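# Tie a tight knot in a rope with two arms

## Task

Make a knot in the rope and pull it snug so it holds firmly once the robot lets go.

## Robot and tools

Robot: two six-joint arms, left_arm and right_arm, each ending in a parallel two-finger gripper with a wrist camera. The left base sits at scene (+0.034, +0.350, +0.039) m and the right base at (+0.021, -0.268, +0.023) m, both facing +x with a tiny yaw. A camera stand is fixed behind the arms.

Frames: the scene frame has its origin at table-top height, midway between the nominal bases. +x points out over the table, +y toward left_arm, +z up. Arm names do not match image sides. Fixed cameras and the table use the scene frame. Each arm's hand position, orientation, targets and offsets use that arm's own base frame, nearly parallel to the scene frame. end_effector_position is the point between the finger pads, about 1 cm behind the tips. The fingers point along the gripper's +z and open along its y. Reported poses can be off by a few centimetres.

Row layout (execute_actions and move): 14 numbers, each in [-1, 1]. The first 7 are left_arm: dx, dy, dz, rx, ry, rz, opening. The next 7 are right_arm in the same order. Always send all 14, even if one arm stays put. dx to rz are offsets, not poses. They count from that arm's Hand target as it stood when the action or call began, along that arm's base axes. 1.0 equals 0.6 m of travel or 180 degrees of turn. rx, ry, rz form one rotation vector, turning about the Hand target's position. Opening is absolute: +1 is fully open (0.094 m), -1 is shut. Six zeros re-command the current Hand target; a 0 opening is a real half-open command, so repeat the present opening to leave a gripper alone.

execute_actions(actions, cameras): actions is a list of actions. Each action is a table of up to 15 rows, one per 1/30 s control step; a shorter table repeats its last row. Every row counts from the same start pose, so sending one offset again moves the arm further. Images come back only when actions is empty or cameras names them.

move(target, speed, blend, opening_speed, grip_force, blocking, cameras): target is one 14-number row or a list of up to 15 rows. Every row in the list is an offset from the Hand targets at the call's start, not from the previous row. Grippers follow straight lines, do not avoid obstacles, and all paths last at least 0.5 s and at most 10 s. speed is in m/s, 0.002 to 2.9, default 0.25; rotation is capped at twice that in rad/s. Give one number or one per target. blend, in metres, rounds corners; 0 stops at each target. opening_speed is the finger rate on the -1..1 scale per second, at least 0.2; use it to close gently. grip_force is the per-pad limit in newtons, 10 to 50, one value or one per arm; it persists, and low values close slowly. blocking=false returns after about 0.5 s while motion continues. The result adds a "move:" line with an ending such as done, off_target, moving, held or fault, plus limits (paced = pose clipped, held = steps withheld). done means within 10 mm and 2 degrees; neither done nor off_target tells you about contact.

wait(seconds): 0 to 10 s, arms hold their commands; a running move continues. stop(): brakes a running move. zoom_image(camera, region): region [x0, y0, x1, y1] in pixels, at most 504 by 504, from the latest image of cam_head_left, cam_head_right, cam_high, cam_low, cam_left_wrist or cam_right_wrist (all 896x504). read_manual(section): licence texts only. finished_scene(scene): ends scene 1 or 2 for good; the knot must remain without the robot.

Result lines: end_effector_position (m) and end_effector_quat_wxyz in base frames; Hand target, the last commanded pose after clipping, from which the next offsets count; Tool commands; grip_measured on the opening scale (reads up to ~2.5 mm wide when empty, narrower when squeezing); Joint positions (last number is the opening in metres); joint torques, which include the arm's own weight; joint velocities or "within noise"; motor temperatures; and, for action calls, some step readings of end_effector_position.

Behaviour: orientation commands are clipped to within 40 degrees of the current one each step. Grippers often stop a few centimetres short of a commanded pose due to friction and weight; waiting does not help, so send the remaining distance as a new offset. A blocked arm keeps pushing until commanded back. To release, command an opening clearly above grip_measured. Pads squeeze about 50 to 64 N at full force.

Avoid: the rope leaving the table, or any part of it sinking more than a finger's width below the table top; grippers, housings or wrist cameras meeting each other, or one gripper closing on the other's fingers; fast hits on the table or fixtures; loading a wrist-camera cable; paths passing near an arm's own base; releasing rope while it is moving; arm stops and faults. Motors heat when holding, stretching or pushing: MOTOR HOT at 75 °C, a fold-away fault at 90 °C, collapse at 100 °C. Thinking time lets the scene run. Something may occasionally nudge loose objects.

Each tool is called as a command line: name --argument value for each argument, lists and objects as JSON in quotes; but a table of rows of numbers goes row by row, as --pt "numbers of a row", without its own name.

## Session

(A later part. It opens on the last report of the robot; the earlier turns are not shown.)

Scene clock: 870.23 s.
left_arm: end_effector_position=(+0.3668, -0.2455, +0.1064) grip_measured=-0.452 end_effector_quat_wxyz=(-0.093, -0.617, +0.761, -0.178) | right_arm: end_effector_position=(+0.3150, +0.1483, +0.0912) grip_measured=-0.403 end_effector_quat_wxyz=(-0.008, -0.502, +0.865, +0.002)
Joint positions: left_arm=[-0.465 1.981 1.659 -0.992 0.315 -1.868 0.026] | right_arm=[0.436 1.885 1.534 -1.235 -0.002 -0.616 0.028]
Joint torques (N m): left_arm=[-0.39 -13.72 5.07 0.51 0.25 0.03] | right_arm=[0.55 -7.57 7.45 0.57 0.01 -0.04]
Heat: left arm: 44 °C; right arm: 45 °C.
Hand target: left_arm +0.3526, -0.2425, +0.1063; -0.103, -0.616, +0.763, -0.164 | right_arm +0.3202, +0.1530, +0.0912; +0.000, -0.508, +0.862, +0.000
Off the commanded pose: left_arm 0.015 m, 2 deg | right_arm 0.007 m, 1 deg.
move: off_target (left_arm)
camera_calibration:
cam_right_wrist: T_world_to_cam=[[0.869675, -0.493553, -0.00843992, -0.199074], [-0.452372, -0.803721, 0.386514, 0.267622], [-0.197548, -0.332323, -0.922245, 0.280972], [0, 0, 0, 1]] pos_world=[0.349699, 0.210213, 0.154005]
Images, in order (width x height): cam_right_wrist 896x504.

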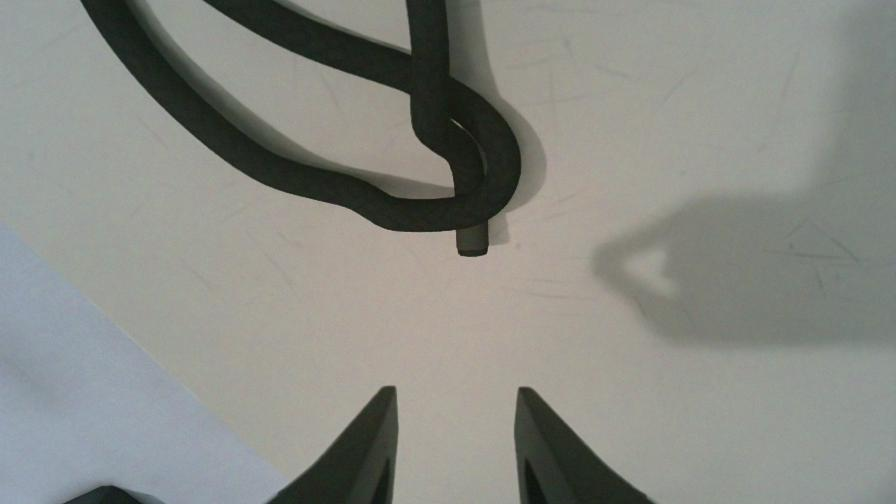

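move --target '[0,0,0,0,0,0,-0.45,-0.019,-0.045,-0.077,0.1215,-0.0674,0,-0.4]' --speed 0.12 --cameras '["cam_right_wrist"]'

Scene clock: 893.00 s.
left_arm: end_effector_position=(+0.3668, -0.2455, +0.1064) grip_measured=-0.452 end_effector_quat_wxyz=(-0.093, -0.617, +0.761, -0.178) | right_arm: end_effector_position=(+0.3116, +0.1260, +0.0413) grip_measured=-0.403 end_effector_quat_wxyz=(+0.175, -0.495, +0.844, +0.106)
Joint positions: left_arm=[-0.465 1.981 1.659 -0.992 0.315 -1.868 0.026] | right_arm=[0.218 1.635 0.952 -0.609 -0.307 -0.799 0.028]
Joint torques (N m): left_arm=[-0.38 -13.71 5.07 0.52 0.25 0.03] | right_arm=[-0.5 -8.32 4.74 1.26 -0.33 -0.01]
Heat: left arm: 44 °C; right arm: 44 °C.
Hand target: left_arm +0.3526, -0.2425, +0.1063; -0.103, -0.616, +0.763, -0.164 | right_arm +0.3088, +0.1260, +0.0450; +0.187, -0.496, +0.841, +0.110
Off the commanded pose: left_arm 0.015 m, 2 deg | right_arm 0.005 m, 1 deg.
move: off_target (left_arm)
camera_calibration:
cam_right_wrist: T_world_to_cam=[[0.874007, -0.48591, -0.00190913, -0.210066], [-0.485781, -0.873669, -0.026802, 0.303728], [0.0113554, 0.0243526, -0.999639, 0.12012], [0, 0, 0, 1]] pos_world=[0.32978, 0.16036, 0.127816]
Images, in order (width x height): cam_right_wrist 896x504.

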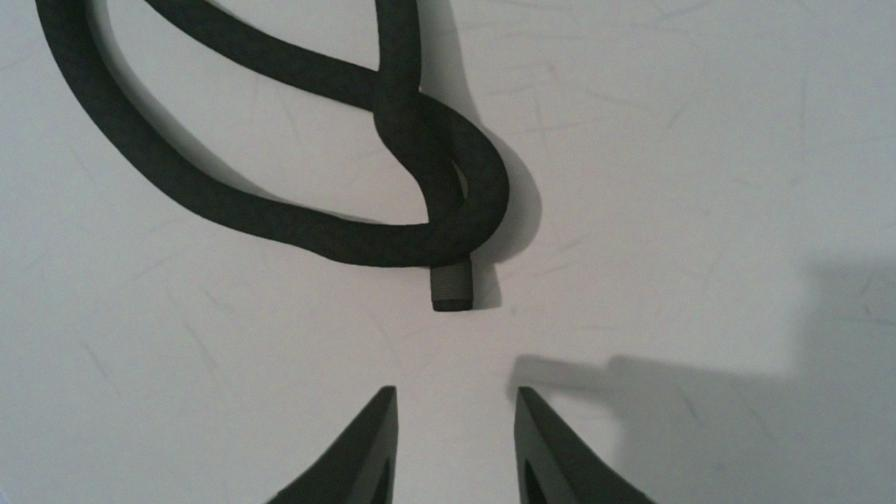

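move --pt "0 0 0 0 0 0 -0.45 0.008 0.017 -0.06 0 0 0 -0.4" --pt "0 0 0 0 0 0 -0.45 0.016 0.033 -0.122 0 0 0 -0.4" --speed '[0.1,0.05]' --cameras '["cam_right_wrist"]'

Scene clock: 904.30 s.
left_arm: end_effector_position=(+0.3668, -0.2455, +0.1064) grip_measured=-0.452 end_effector_quat_wxyz=(-0.093, -0.617, +0.761, -0.178) | right_arm: end_effector_position=(+0.3236, +0.1414, -0.0085) grip_measured=-0.403 end_effector_quat_wxyz=(+0.195, -0.492, +0.842, +0.106)
Joint positions: left_arm=[-0.465 1.981 1.659 -0.992 0.315 -1.868 0.026] | right_arm=[0.255 1.771 0.861 -0.33 -0.306 -0.752 0.028]
Joint torques (N m): left_arm=[-0.38 -13.72 5.07 0.52 0.25 0.04] | right_arm=[1.14 -3.63 3.67 1.9 -0.15 0.06]
Heat: left arm: 44 °C; right arm: 43 °C.
Hand target: left_arm +0.3526, -0.2425, +0.1063; -0.103, -0.616, +0.763, -0.164 | right_arm +0.3184, +0.1458, -0.0283; +0.187, -0.496, +0.841, +0.110
Off the commanded pose: left_arm 0.015 m, 2 deg | right_arm 0.021 m, 1 deg.
move: off_target (left_arm, right_arm)
camera_calibration:
cam_right_wrist: T_world_to_cam=[[0.870607, -0.491684, 0.0170308, -0.211042], [-0.48995, -0.869638, -0.0606567, 0.322196], [0.0446346, 0.044464, -0.998013, 0.0561644], [0, 0, 0, 1]] pos_world=[0.339088, 0.17393, 0.0791904]
Images, in order (width x height): cam_right_wrist 896x504.

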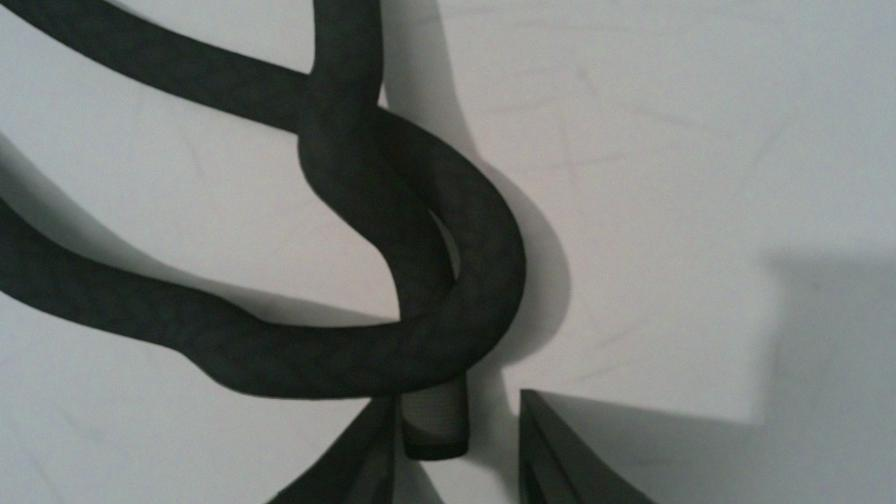

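move --pt "0 0 0 0 0 0 -0.45 -0.004 0.014 0 0 0 0 -0.4" --pt "0 0 0 0 0 0 -0.45 -0.004 0.014 0 0 0 0 -0.9" --speed 0.05 --opening_speed 0.4 --cameras '["cam_right_wrist"]'

Scene clock: 913.83 s.
left_arm: end_effector_position=(+0.3668, -0.2455, +0.1064) grip_measured=-0.452 end_effector_quat_wxyz=(-0.093, -0.617, +0.761, -0.178) | right_arm: end_effector_position=(+0.3331, +0.1542, -0.0061) grip_measured=-0.785 end_effector_quat_wxyz=(+0.218, -0.494, +0.836, +0.099)
Joint positions: left_arm=[-0.465 1.981 1.659 -0.992 0.315 -1.868 0.026] | right_arm=[0.288 1.78 0.861 -0.263 -0.295 -0.721 0.01]
Joint torques (N m): left_arm=[-0.38 -13.72 5.08 0.52 0.25 0.04] | right_arm=[0.92 -4.34 3.6 1.38 -0.15 0.09]
Heat: left arm: 44 °C; right arm: 42 °C.
Hand target: left_arm +0.3526, -0.2425, +0.1063; -0.103, -0.616, +0.763, -0.164 | right_arm +0.3160, +0.1542, -0.0283; +0.187, -0.496, +0.841, +0.110
Off the commanded pose: left_arm 0.015 m, 2 deg | right_arm 0.028 m, 4 deg.
move: off_target (left_arm, right_arm); target 2's new opening was sent with right_arm's hand 0.025 m and 3 deg from that target
camera_calibration:
cam_right_wrist: T_world_to_cam=[[0.869554, -0.491089, 0.0520417, -0.2126], [-0.485161, -0.869186, -0.0955776, 0.336263], [0.092171, 0.0578613, -0.994061, 0.039614], [0, 0, 0, 1]] pos_world=[0.344357, 0.185578, 0.0825819]
Images, in order (width x height): cam_right_wrist 896x504.

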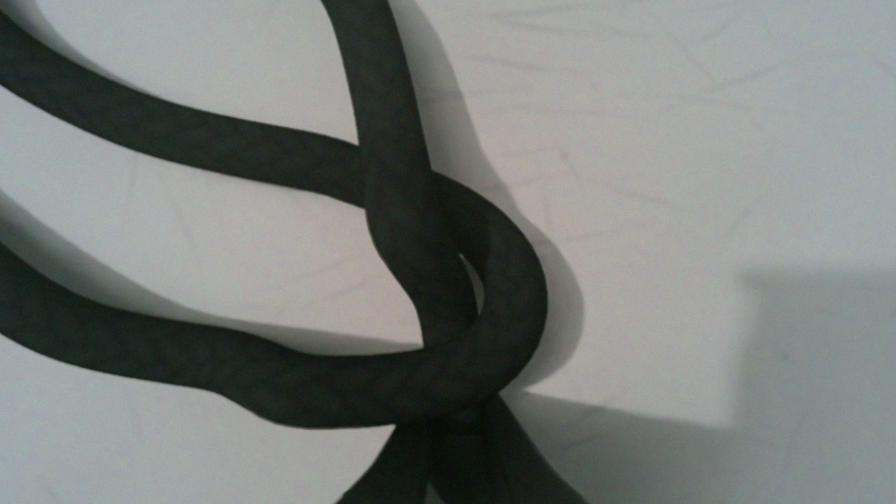

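wait --seconds 0.1 --cameras '["cam_left_wrist","cam_right_wrist","cam_high","cam_head_left"]'

zoom_image --camera "cam_head_left" --region '[400, 230, 520, 310]'

Scene clock: 925.47 s.
left_arm: end_effector_position=(+0.3668, -0.2455, +0.1064) grip_measured=-0.452 end_effector_quat_wxyz=(-0.093, -0.617, +0.761, -0.178) | right_arm: end_effector_position=(+0.3331, +0.1542, -0.0061) grip_measured=-0.786 end_effector_quat_wxyz=(+0.218, -0.494, +0.836, +0.099)
Joint positions: left_arm=[-0.465 1.981 1.659 -0.992 0.315 -1.868 0.026] | right_arm=[0.288 1.78 0.861 -0.263 -0.295 -0.721 0.01]
Joint torques (N m): left_arm=[-0.38 -13.72 5.07 0.53 0.25 0.03] | right_arm=[0.92 -4.36 3.63 1.39 -0.15 0.09]
Heat: left arm: 44 °C; right arm: 42 °C.
Hand target: left_arm +0.3526, -0.2425, +0.1063; -0.103, -0.616, +0.763, -0.164 | right_arm +0.3160, +0.1542, -0.0283; +0.187, -0.496, +0.841, +0.110
Tool commands: left_gripper/opening=-0.45 right_gripper/opening=-0.9
Off the commanded pose: left_arm 0.015 m, 2 deg | right_arm 0.028 m, 4 deg.
wait: 0.10 s; at rest from the start
camera_calibration:
cam_left_wrist: T_world_to_cam=[[0.967287, -0.183254, 0.175426, -0.416421], [-0.253231, -0.656085, 0.710934, -0.106608], [-0.015187, -0.7321, -0.681027, -0.00892697], [0, 0, 0, 1]] pos_world=[0.375666, -0.15279, 0.142763]
cam_right_wrist: T_world_to_cam=[[0.869554, -0.491089, 0.0520417, -0.2126], [-0.485161, -0.869186, -0.0955776, 0.336263], [0.092171, 0.0578613, -0.994061, 0.039614], [0, 0, 0, 1]] pos_world=[0.344357, 0.185578, 0.0825819]
Images, in order (width x height): cam_head_left 896x504, cam_high 896x504, cam_left_wrist 896x504, cam_right_wrist 896x504.

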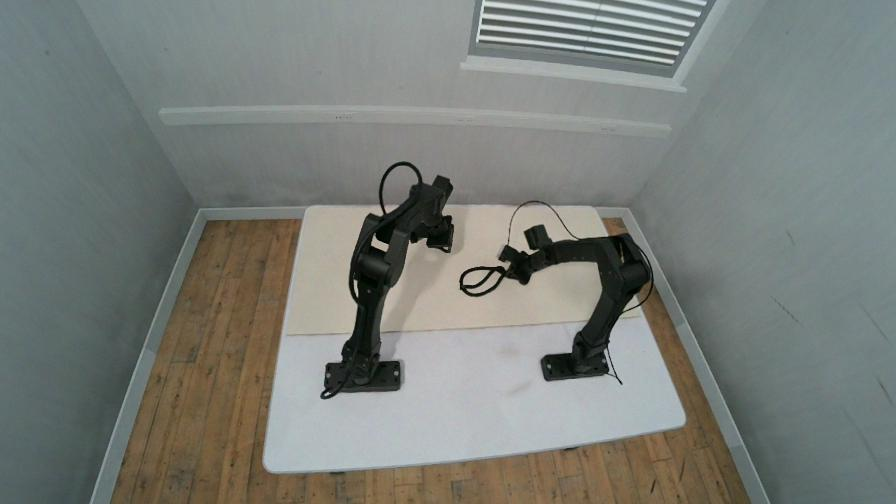

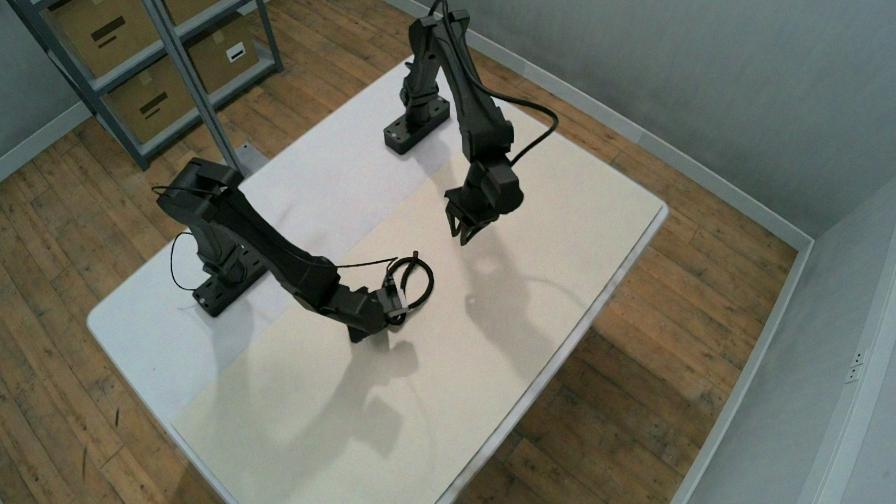

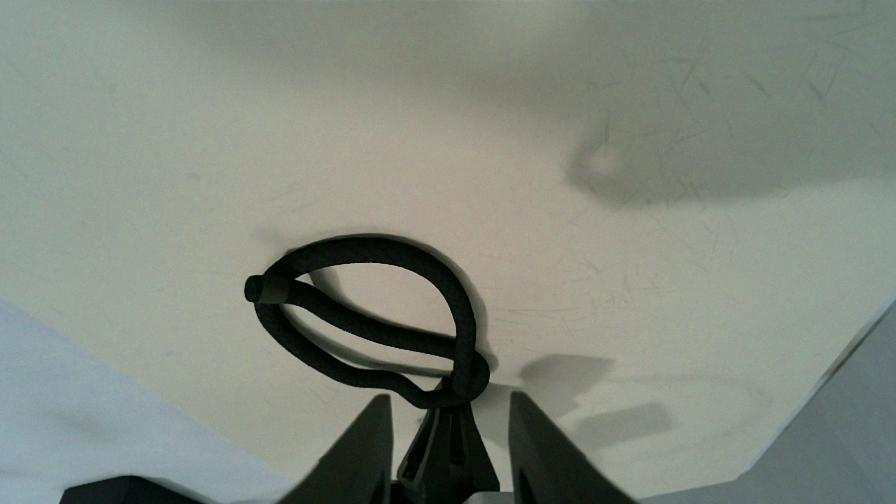

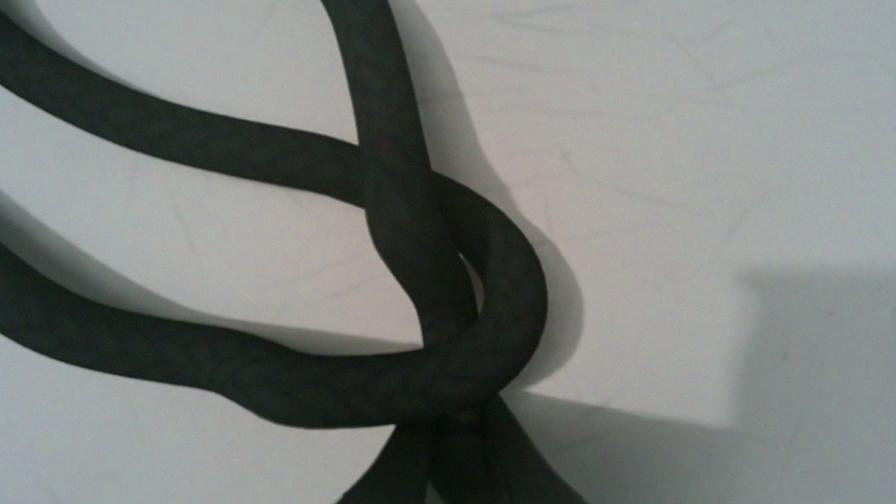

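Scaled by 4.200.

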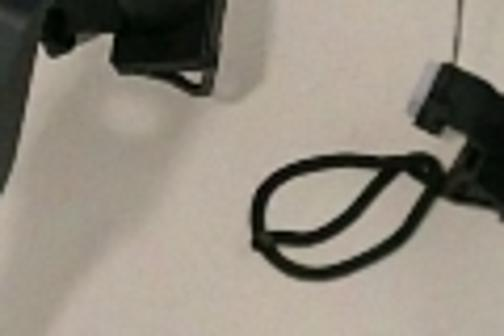

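move --target '[-0.171,-0.071,0.0,0.104,-0.094,-0.536,-0.2,0,0,0,0,0,0,-0.9]' --speed 0.2 --cameras '["cam_left_wrist","cam_high"]'

Scene clock: 948.70 s.
left_arm: end_effector_position=(+0.2484, -0.2855, +0.1031) grip_measured=-0.202 end_effector_quat_wxyz=(-0.004, +0.170, +0.985, -0.007) | right_arm: end_effector_position=(+0.3331, +0.1542, -0.0061) grip_measured=-0.786 end_effector_quat_wxyz=(+0.218, -0.494, +0.836, +0.099)
Joint positions: left_arm=[-0.85 1.984 1.717 -1.302 0.016 -0.508 0.037] | right_arm=[0.288 1.78 0.861 -0.263 -0.295 -0.721 0.01]
Joint torques (N m): left_arm=[-0.14 -10.78 8.25 0.15 -0.17 0.04] | right_arm=[0.92 -4.36 3.62 1.39 -0.15 0.09]
Motor temperatures (°C): left_arm=[29 45 35 32 31 31 30] | right_arm=[30 41 41 33 30 31 31]
Heat: left arm: 45 °C; right arm: 41 °C.
Hand target: left_arm +0.2499, -0.2850, +0.1062; -0.001, +0.174, +0.985, +0.000 | right_arm +0.3160, +0.1542, -0.0283; +0.187, -0.496, +0.841, +0.110
Off the commanded pose: left_arm 0.004 m, 1 deg | right_arm 0.028 m, 4 deg.
move: off_target (right_arm)
camera_calibration:
cam_left_wrist: T_world_to_cam=[[-0.348794, -0.936696, 0.0307295, -0.181909], [-0.84342, 0.32802, 0.425496, 0.296428], [-0.40864, 0.122492, -0.904439, 0.322444], [0, 0, 0, 1]] pos_world=[0.318328, -0.307125, 0.171092]
Images, in order (width x height): cam_high 896x504, cam_left_wrist 896x504.

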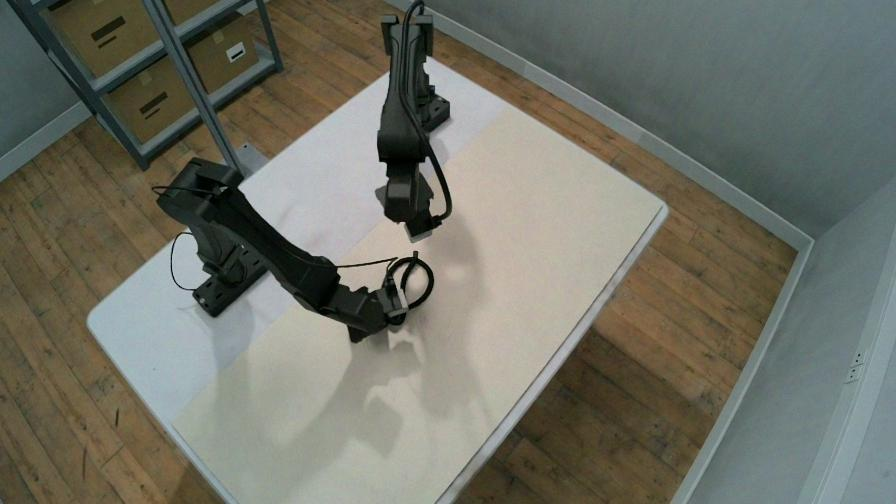

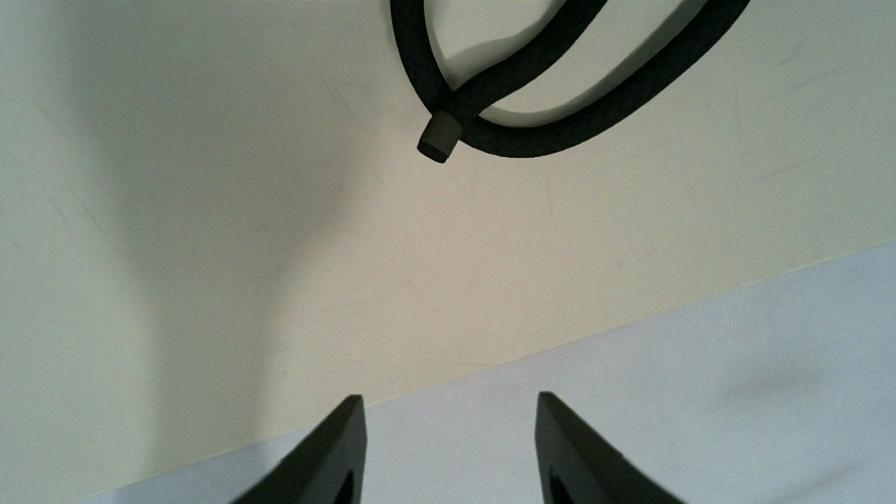

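move --target '[0.041,0.0073,-0.083,-0.089,-0.067,0,-0.4,0,0,0,0,0,0,-0.9]' --speed 0.15 --cameras '["cam_left_wrist"]'

Scene clock: 966.43 s.
left_arm: end_effector_position=(+0.2748, -0.2824, +0.0522) grip_measured=-0.398 end_effector_quat_wxyz=(+0.118, +0.171, +0.972, -0.111) | right_arm: end_effector_position=(+0.3331, +0.1542, -0.0061) grip_measured=-0.786 end_effector_quat_wxyz=(+0.218, -0.494, +0.836, +0.099)
Joint positions: left_arm=[-0.78 1.793 1.203 -0.66 0.047 -0.44 0.028] | right_arm=[0.288 1.78 0.861 -0.263 -0.295 -0.721 0.01]
Joint torques (N m): left_arm=[0.51 -12.11 5.07 1.12 0.07 0.07] | right_arm=[0.92 -4.36 3.62 1.38 -0.15 0.09]
Heat: left arm: 47 °C; right arm: 41 °C.
Hand target: left_arm +0.2745, -0.2806, +0.0565; +0.126, +0.171, +0.970, -0.119 | right_arm +0.3160, +0.1542, -0.0283; +0.187, -0.496, +0.841, +0.110
Off the commanded pose: left_arm 0.005 m, 1 deg | right_arm 0.028 m, 4 deg.
move: off_target (right_arm)
camera_calibration:
cam_left_wrist: T_world_to_cam=[[-0.37411, -0.908519, 0.186103, -0.161458], [-0.902331, 0.402929, 0.153127, 0.390959], [-0.214105, -0.11064, -0.970525, 0.170982], [0, 0, 0, 1]] pos_world=[0.328979, -0.285299, 0.136123]
Images, in order (width x height): cam_left_wrist 896x504.

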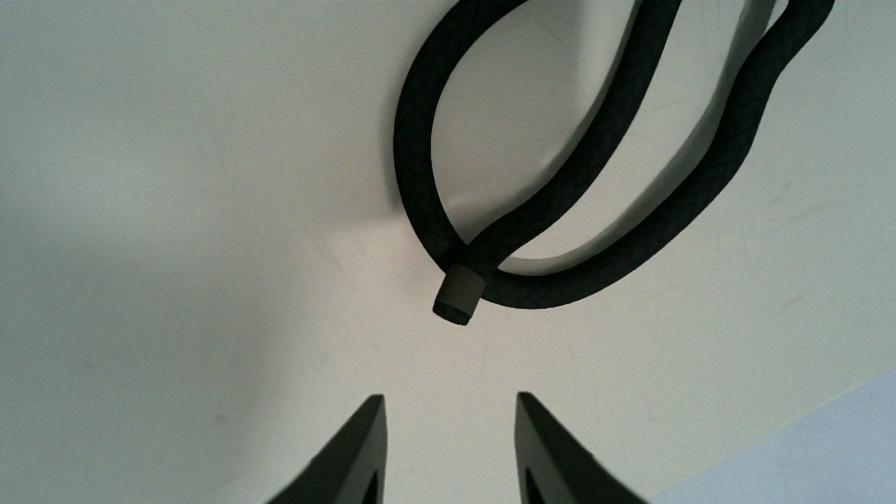

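move --target '[0.017,-0.025,-0.1,0,0,0,-0.4,0,0,0,0,0,0,-0.9]' --speed 0.06 --cameras '["cam_left_wrist"]'

Scene clock: 979.37 s.
left_arm: end_effector_position=(+0.2894, -0.2968, +0.0067) grip_measured=-0.398 end_effector_quat_wxyz=(+0.133, +0.170, +0.969, -0.121) | right_arm: end_effector_position=(+0.3331, +0.1542, -0.0061) grip_measured=-0.786 end_effector_quat_wxyz=(+0.218, -0.494, +0.836, +0.099)
Joint positions: left_arm=[-0.78 1.912 1.148 -0.448 0.047 -0.441 0.028] | right_arm=[0.288 1.78 0.861 -0.263 -0.295 -0.721 0.01]
Joint torques (N m): left_arm=[-0.31 -9.21 4.94 1.2 0.04 -0.02] | right_arm=[0.92 -4.36 3.6 1.39 -0.15 0.09]
Heat: left arm: 48 °C; right arm: 41 °C.
Hand target: left_arm +0.2847, -0.2956, -0.0035; +0.126, +0.171, +0.970, -0.119 | right_arm +0.3160, +0.1542, -0.0283; +0.187, -0.496, +0.841, +0.110
Off the commanded pose: left_arm 0.011 m, 1 deg | right_arm 0.028 m, 4 deg.
move: off_target (left_arm, right_arm)
camera_calibration:
cam_left_wrist: T_world_to_cam=[[-0.378638, -0.903632, 0.200207, -0.158022], [-0.906235, 0.405916, 0.118198, 0.419102], [-0.188075, -0.13668, -0.972598, 0.113072], [0, 0, 0, 1]] pos_world=[0.341237, -0.297459, 0.0920738]
Images, in order (width x height): cam_left_wrist 896x504.

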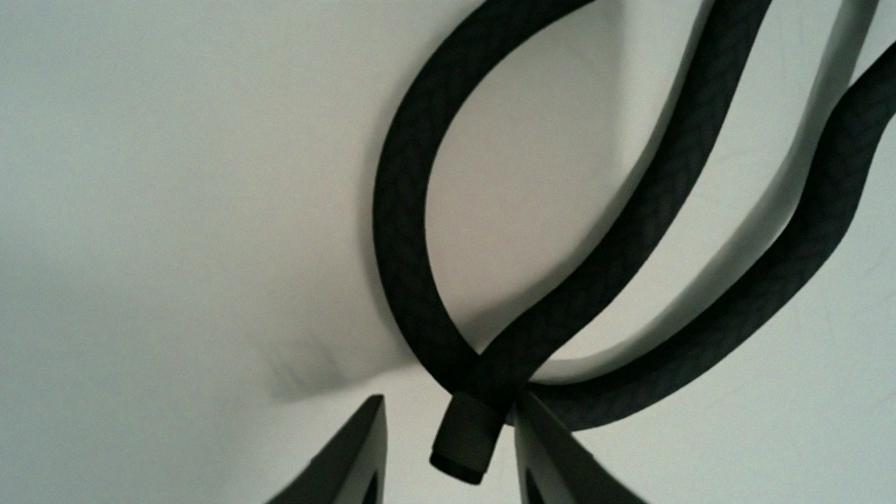

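move --pt "-0.003 -0.009 -0.014 0 0 0 -0.4 0 0 0 0 0 0 -0.9" --pt "-0.003 -0.009 -0.014 0 0 0 -0.9 0 0 0 0 0 0 -0.9" --speed 0.06 --opening_speed 0.5 --cameras '["cam_left_wrist","cam_right_wrist"]'

Scene clock: 987.77 s.
left_arm: end_effector_position=(+0.2884, -0.3037, +0.0001) grip_measured=-0.812 end_effector_quat_wxyz=(+0.134, +0.170, +0.968, -0.125) | right_arm: end_effector_position=(+0.3331, +0.1542, -0.0061) grip_measured=-0.786 end_effector_quat_wxyz=(+0.218, -0.494, +0.836, +0.099)
Joint positions: left_arm=[-0.793 1.935 1.148 -0.418 0.047 -0.455 0.009] | right_arm=[0.288 1.78 0.861 -0.263 -0.295 -0.721 0.01]
Joint torques (N m): left_arm=[-0.38 -9.17 4.72 1.2 -0.02 -0.01] | right_arm=[0.92 -4.36 3.6 1.39 -0.15 0.08]
Heat: left arm: 46 °C; right arm: 41 °C.
Hand target: left_arm +0.2830, -0.3010, -0.0120; +0.126, +0.171, +0.970, -0.119 | right_arm +0.3159, +0.1542, -0.0283; +0.187, -0.496, +0.841, +0.110
Off the commanded pose: left_arm 0.013 m, 1 deg | right_arm 0.028 m, 4 deg.
move: off_target (left_arm, right_arm); target 2's new opening was sent with left_arm's hand 0.013 m and 1 deg from that target
camera_calibration:
cam_left_wrist: T_world_to_cam=[[-0.378925, -0.902004, 0.206893, -0.162669], [-0.906217, 0.406983, 0.114609, 0.422102], [-0.18758, -0.144062, -0.971627, 0.103209], [0, 0, 0, 1]] pos_world=[0.340237, -0.303648, 0.0855589]
cam_right_wrist: T_world_to_cam=[[0.869554, -0.491089, 0.0520417, -0.2126], [-0.485161, -0.869186, -0.0955776, 0.336263], [0.092171, 0.0578613, -0.994061, 0.039614], [0, 0, 0, 1]] pos_world=[0.344357, 0.185578, 0.0825819]
Images, in order (width x height): cam_left_wrist 896x504, cam_right_wrist 896x504.

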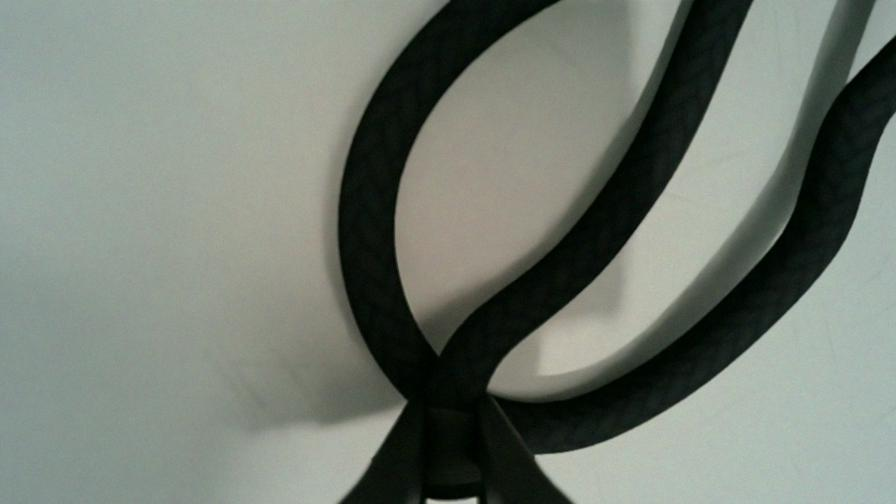

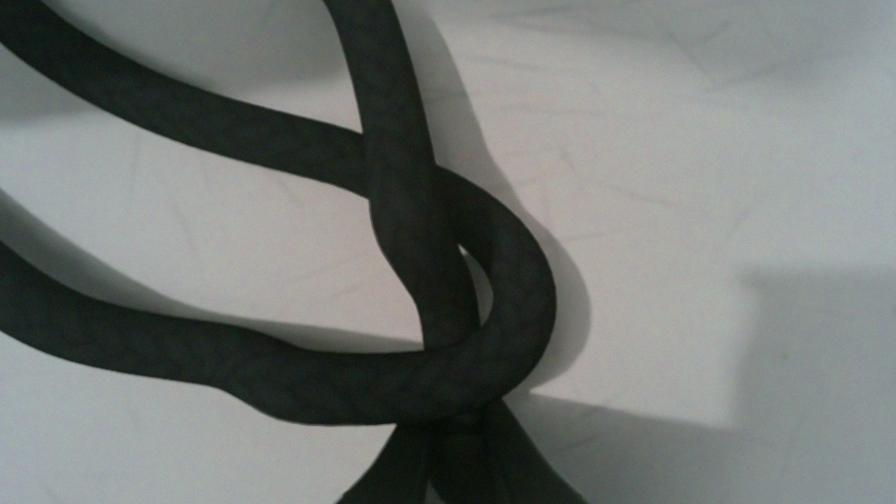

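move --target '[-0.03,0.05,0.01,0,0,0,-0.9,-0.01,-0.06,0.02,0,0,0,-0.9]' --speed 0.05 --cameras '["cam_left_wrist","cam_right_wrist"]'

Scene clock: 1000.80 s.
left_arm: end_effector_position=(+0.2710, -0.2818, -0.0024) grip_measured=-0.816 end_effector_quat_wxyz=(+0.135, +0.172, +0.967, -0.128) | right_arm: end_effector_position=(+0.3320, +0.1327, -0.0050) grip_measured=-0.787 end_effector_quat_wxyz=(+0.227, -0.503, +0.827, +0.111)
Joint positions: left_arm=[-0.782 1.847 1.011 -0.366 0.055 -0.44 0.009] | right_arm=[0.2 1.761 0.834 -0.272 -0.358 -0.825 0.01]
Joint torques (N m): left_arm=[0.7 -10.99 4.15 0.88 -0.01 0.07] | right_arm=[-1.07 -7.65 3.48 0.64 0.07 -0.02]
Heat: left arm: 45 °C; right arm: 41 °C.
Hand target: left_arm +0.2650, -0.2709, -0.0059; +0.126, +0.171, +0.970, -0.119 | right_arm +0.3100, +0.1181, -0.0162; +0.187, -0.496, +0.841, +0.110
Off the commanded pose: left_arm 0.013 m, 1 deg | right_arm 0.029 m, 5 deg.
move: off_target (left_arm, right_arm)
camera_calibration:
cam_left_wrist: T_world_to_cam=[[-0.384067, -0.898897, 0.210894, -0.146725], [-0.904178, 0.412419, 0.111233, 0.398736], [-0.186964, -0.147965, -0.97116, 0.0993228], [0, 0, 0, 1]] pos_world=[0.322745, -0.281641, 0.0830491]
cam_right_wrist: T_world_to_cam=[[0.882363, -0.468051, 0.0486231, -0.229554], [-0.45984, -0.879568, -0.122093, 0.310013], [0.099913, 0.0853713, -0.991327, 0.0358543], [0, 0, 0, 1]] pos_world=[0.341524, 0.162174, 0.0845554]
Images, in order (width x height): cam_left_wrist 896x504, cam_right_wrist 896x504.

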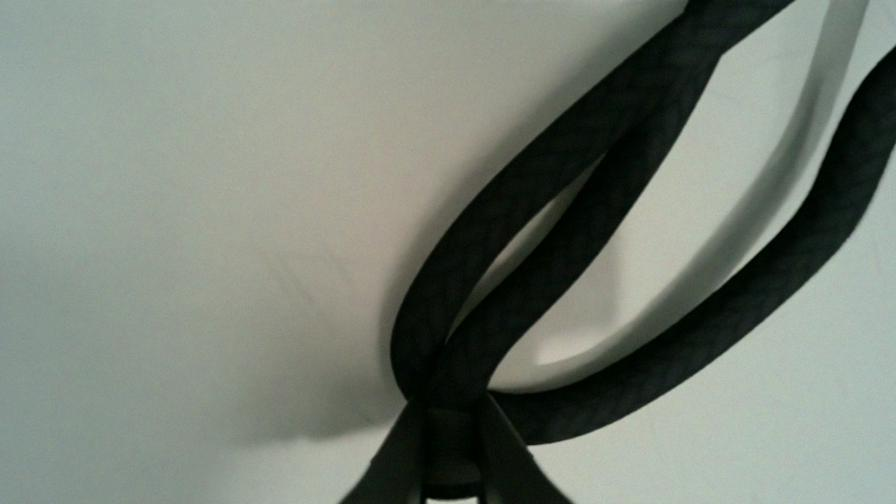

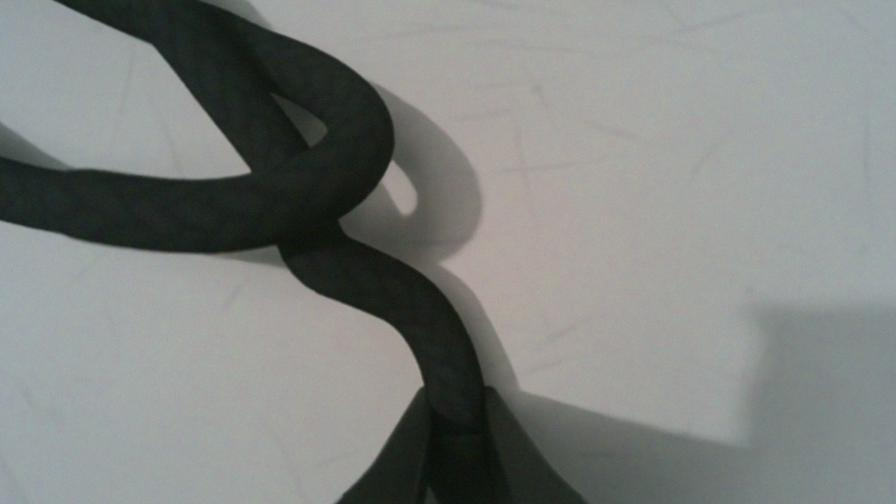

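move --target '[-0.02,0.05,0.02,0,0,0,-0.9,0,-0.06,0.0,0,0,0,-0.9]' --speed 0.05 --cameras '["cam_left_wrist","cam_right_wrist"]'

Scene clock: 1007.67 s.
left_arm: end_effector_position=(+0.2599, -0.2491, +0.0069) grip_measured=-0.816 end_effector_quat_wxyz=(+0.134, +0.170, +0.968, -0.123) | right_arm: end_effector_position=(+0.3315, +0.0946, -0.0056) grip_measured=-0.787 end_effector_quat_wxyz=(+0.224, -0.504, +0.827, +0.109)
Joint positions: left_arm=[-0.735 1.726 0.905 -0.389 0.065 -0.398 0.009] | right_arm=[0.071 1.753 0.829 -0.328 -0.398 -0.958 0.01]
Joint torques (N m): left_arm=[0.53 -10.29 4.63 0.81 0.06 0.08] | right_arm=[-1.16 -7.41 3.47 0.6 0.1 0.01]
Heat: left arm: 44 °C; right arm: 41 °C.
Hand target: left_arm +0.2530, -0.2410, +0.0061; +0.126, +0.171, +0.970, -0.119 | right_arm +0.3099, +0.0821, -0.0163; +0.187, -0.496, +0.841, +0.110
Off the commanded pose: left_arm 0.011 m, 1 deg | right_arm 0.027 m, 5 deg.
move: off_target (left_arm, right_arm)
camera_calibration:
cam_left_wrist: T_world_to_cam=[[-0.379767, -0.902512, 0.2031, -0.125513], [-0.906234, 0.407045, 0.114255, 0.373257], [-0.185787, -0.140666, -0.972469, 0.112724], [0, 0, 0, 1]] pos_world=[0.311535, -0.249353, 0.0924656]
cam_right_wrist: T_world_to_cam=[[0.882746, -0.46733, 0.0486133, -0.247121], [-0.459666, -0.880401, -0.116623, 0.276197], [0.0973008, 0.0806029, -0.991986, 0.0399559], [0, 0, 0, 1]] pos_world=[0.341216, 0.124457, 0.0838601]
Images, in order (width x height): cam_left_wrist 896x504, cam_right_wrist 896x504.

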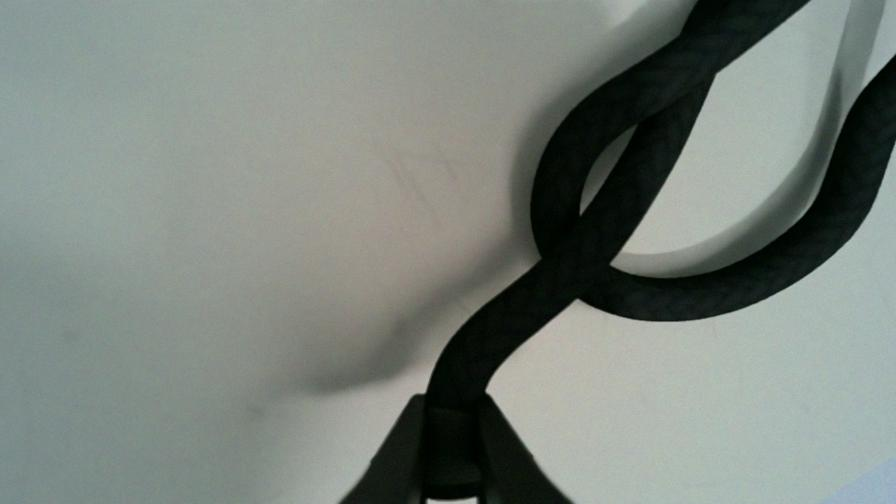

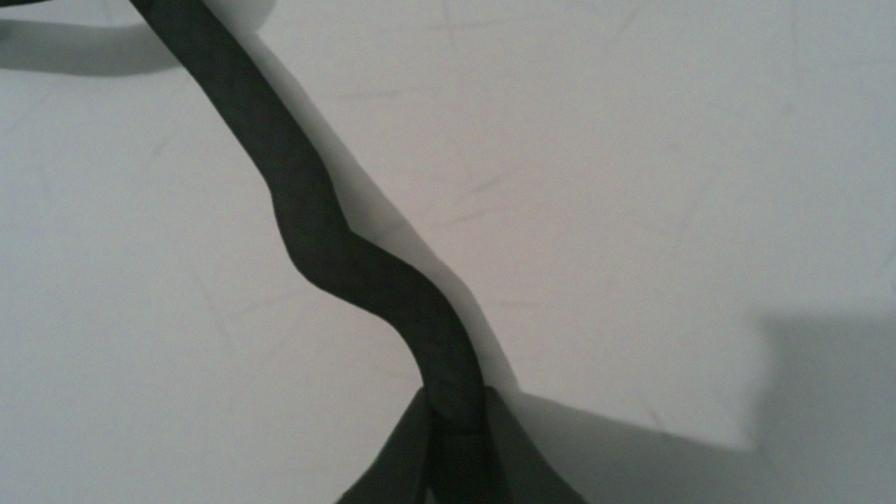

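Excellent. Keep pulling.

move --target '[-0.01,0.06,0.01,0,0,0,-0.9,0,-0.06,0.01,0,0,0,-0.9]' --speed 0.05 --cameras '["cam_left_wrist","cam_right_wrist","cam_head_left"]'

zoom_image --camera "cam_head_left" --region '[400, 230, 520, 310]'

Scene clock: 1014.17 s.
left_arm: end_effector_position=(+0.2548, -0.2125, +0.0139) grip_measured=-0.816 end_effector_quat_wxyz=(+0.135, +0.170, +0.968, -0.123) | right_arm: end_effector_position=(+0.3238, +0.0562, -0.0061) grip_measured=-0.787 end_effector_quat_wxyz=(+0.217, -0.503, +0.829, +0.111)
Joint positions: left_arm=[-0.647 1.613 0.811 -0.414 0.094 -0.316 0.009] | right_arm=[-0.062 1.745 0.829 -0.408 -0.43 -1.097 0.01]
Joint torques (N m): left_arm=[0.54 -9.03 4.67 0.8 0.07 0.07] | right_arm=[-1.16 -7.19 5.2 0.4 0.11 -0.02]
Heat: left arm: 45 °C; right arm: 41 °C.
Hand target: left_arm +0.2470, -0.2050, +0.0121; +0.126, +0.171, +0.970, -0.119 | right_arm +0.3099, +0.0462, -0.0103; +0.186, -0.496, +0.841, +0.110
Off the commanded pose: left_arm 0.011 m, 1 deg | right_arm 0.018 m, 4 deg.
move: off_target (left_arm, right_arm)
camera_calibration:
cam_left_wrist: T_world_to_cam=[[-0.379901, -0.902746, 0.201803, -0.0958499], [-0.906504, 0.406766, 0.113101, 0.353024], [-0.184188, -0.139968, -0.972874, 0.123399], [0, 0, 0, 1]] pos_world=[0.306332, -0.212854, 0.0994672]
cam_right_wrist: T_world_to_cam=[[0.882767, -0.468336, 0.0371861, -0.258247], [-0.462614, -0.880319, -0.105002, 0.23985], [0.081912, 0.0754898, -0.993776, 0.0484751], [0, 0, 0, 1]] pos_world=[0.334959, 0.0865389, 0.0829614]
Images, in order (width x height): cam_head_left 896x504, cam_left_wrist 896x504, cam_right_wrist 896x504.

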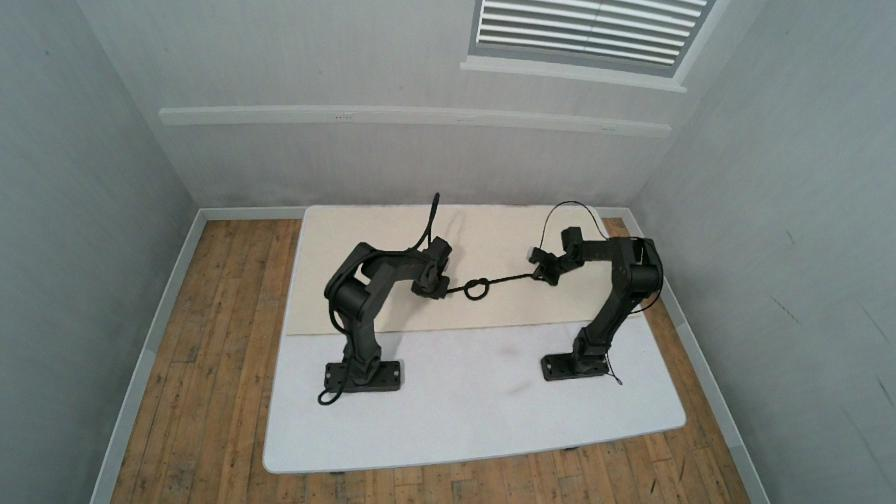

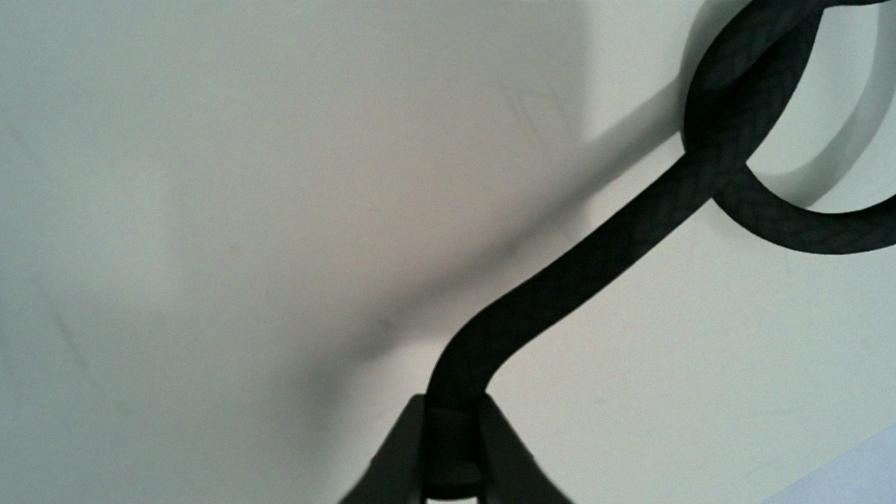

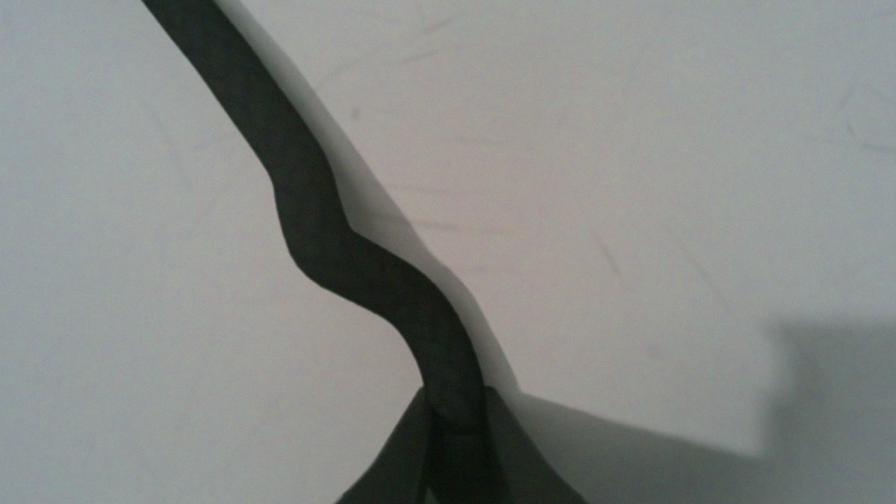

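Scaled by 4.200.

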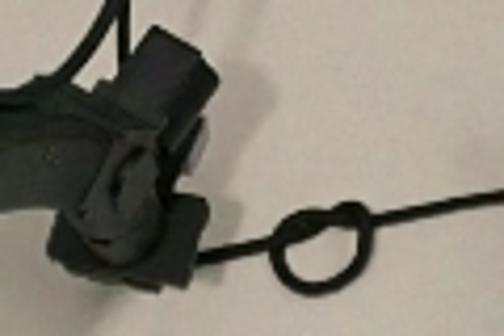

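A real overhand knot. Tighten.

move --target '[-0.005,0.07,0.0,0,0,0,-0.9,0.0,-0.08,0.01,0,0,0,-0.9]' --speed 0.05 --cameras '["cam_left_wrist","cam_right_wrist","cam_head_left"]'

zoom_image --camera "cam_head_left" --region '[400, 230, 560, 330]'

Scene clock: 1020.33 s.
left_arm: end_effector_position=(+0.2531, -0.1699, +0.0148) grip_measured=-0.816 end_effector_quat_wxyz=(+0.137, +0.171, +0.968, -0.122) | right_arm: end_effector_position=(+0.3089, +0.0040, -0.0039) grip_measured=-0.787 end_effector_quat_wxyz=(+0.196, -0.498, +0.837, +0.110)
Joint positions: left_arm=[-0.513 1.518 0.722 -0.432 0.138 -0.187 0.009] | right_arm=[-0.239 1.745 0.863 -0.554 -0.435 -1.282 0.01]
Joint torques (N m): left_arm=[0.59 -7.95 4.67 0.77 0.08 0.08] | right_arm=[-0.8 -5.37 7.49 0.51 -0.09 0.03]
Heat: left arm: 45 °C; right arm: 41 °C.
Hand target: left_arm +0.2440, -0.1630, +0.0120; +0.126, +0.171, +0.970, -0.119 | right_arm +0.3100, -0.0019, -0.0043; +0.187, -0.496, +0.841, +0.110
Off the commanded pose: left_arm 0.012 m, 1 deg | right_arm 0.006 m, 1 deg.
move: off_target (left_arm)
camera_calibration:
cam_left_wrist: T_world_to_cam=[[-0.381382, -0.902442, 0.200366, -0.0576913], [-0.906526, 0.407547, 0.110075, 0.33429], [-0.180995, -0.139657, -0.973518, 0.129227], [0, 0, 0, 1]] pos_world=[0.304429, -0.170254, 0.100568]
cam_right_wrist: T_world_to_cam=[[0.878338, -0.477834, 0.0140408, -0.268326], [-0.475889, -0.876791, -0.0690429, 0.191388], [0.0453019, 0.0539612, -0.997515, 0.0672651], [0, 0, 0, 1]] pos_world=[0.323713, 0.035963, 0.0840795]
Images, in order (width x height): cam_head_left 896x504, cam_left_wrist 896x504, cam_right_wrist 896x504.

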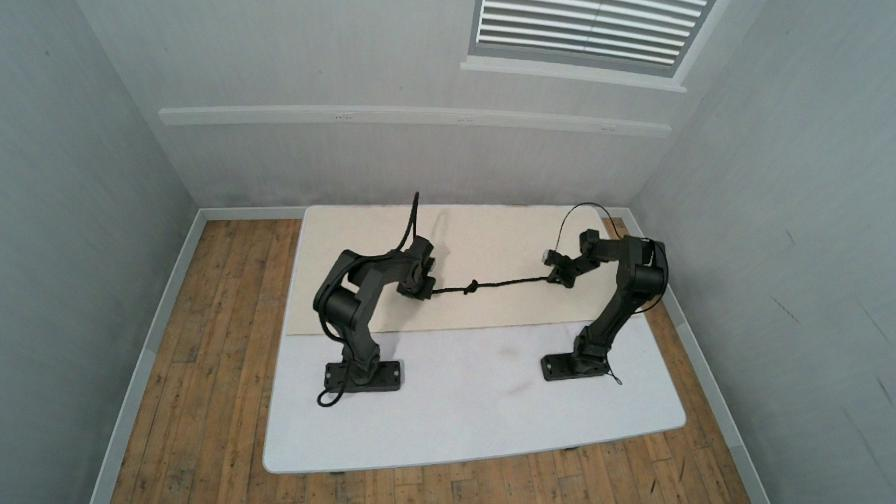

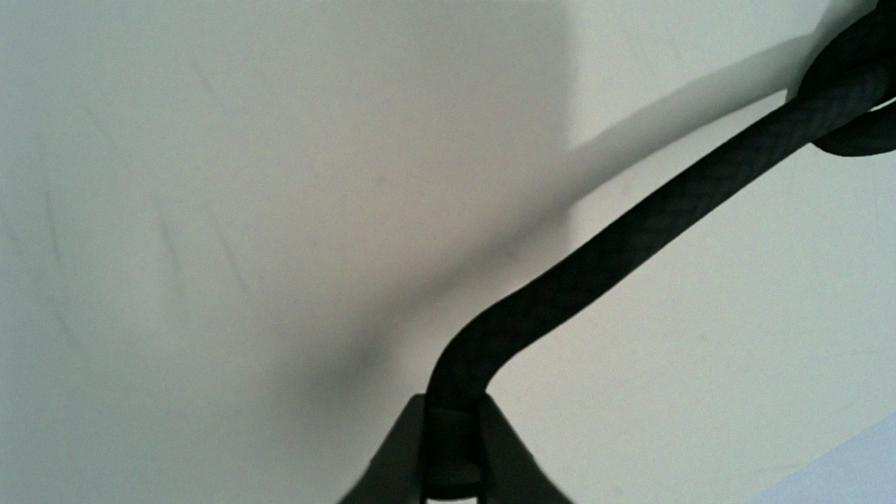

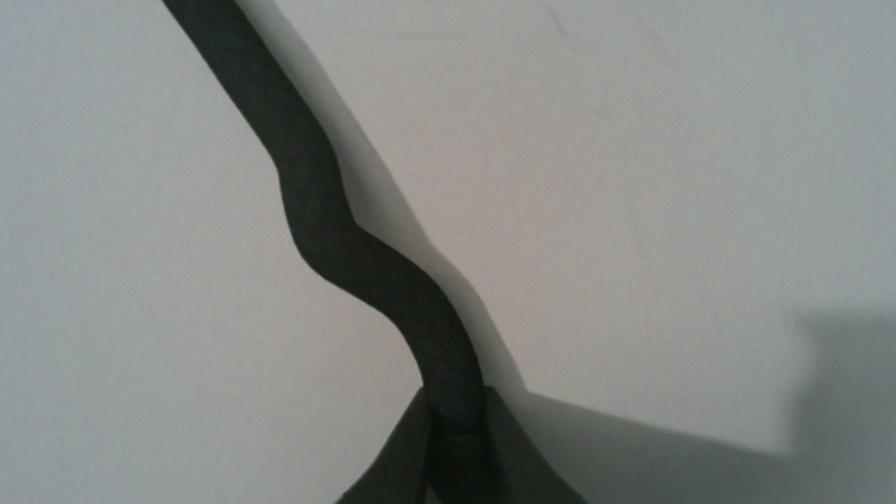

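Scaled by 3.150.

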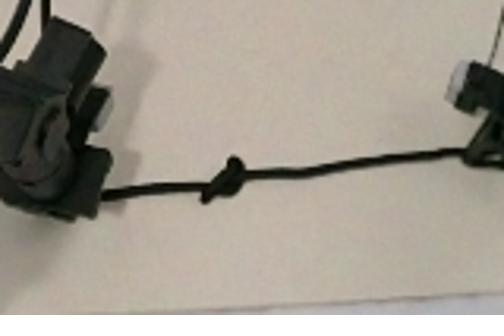

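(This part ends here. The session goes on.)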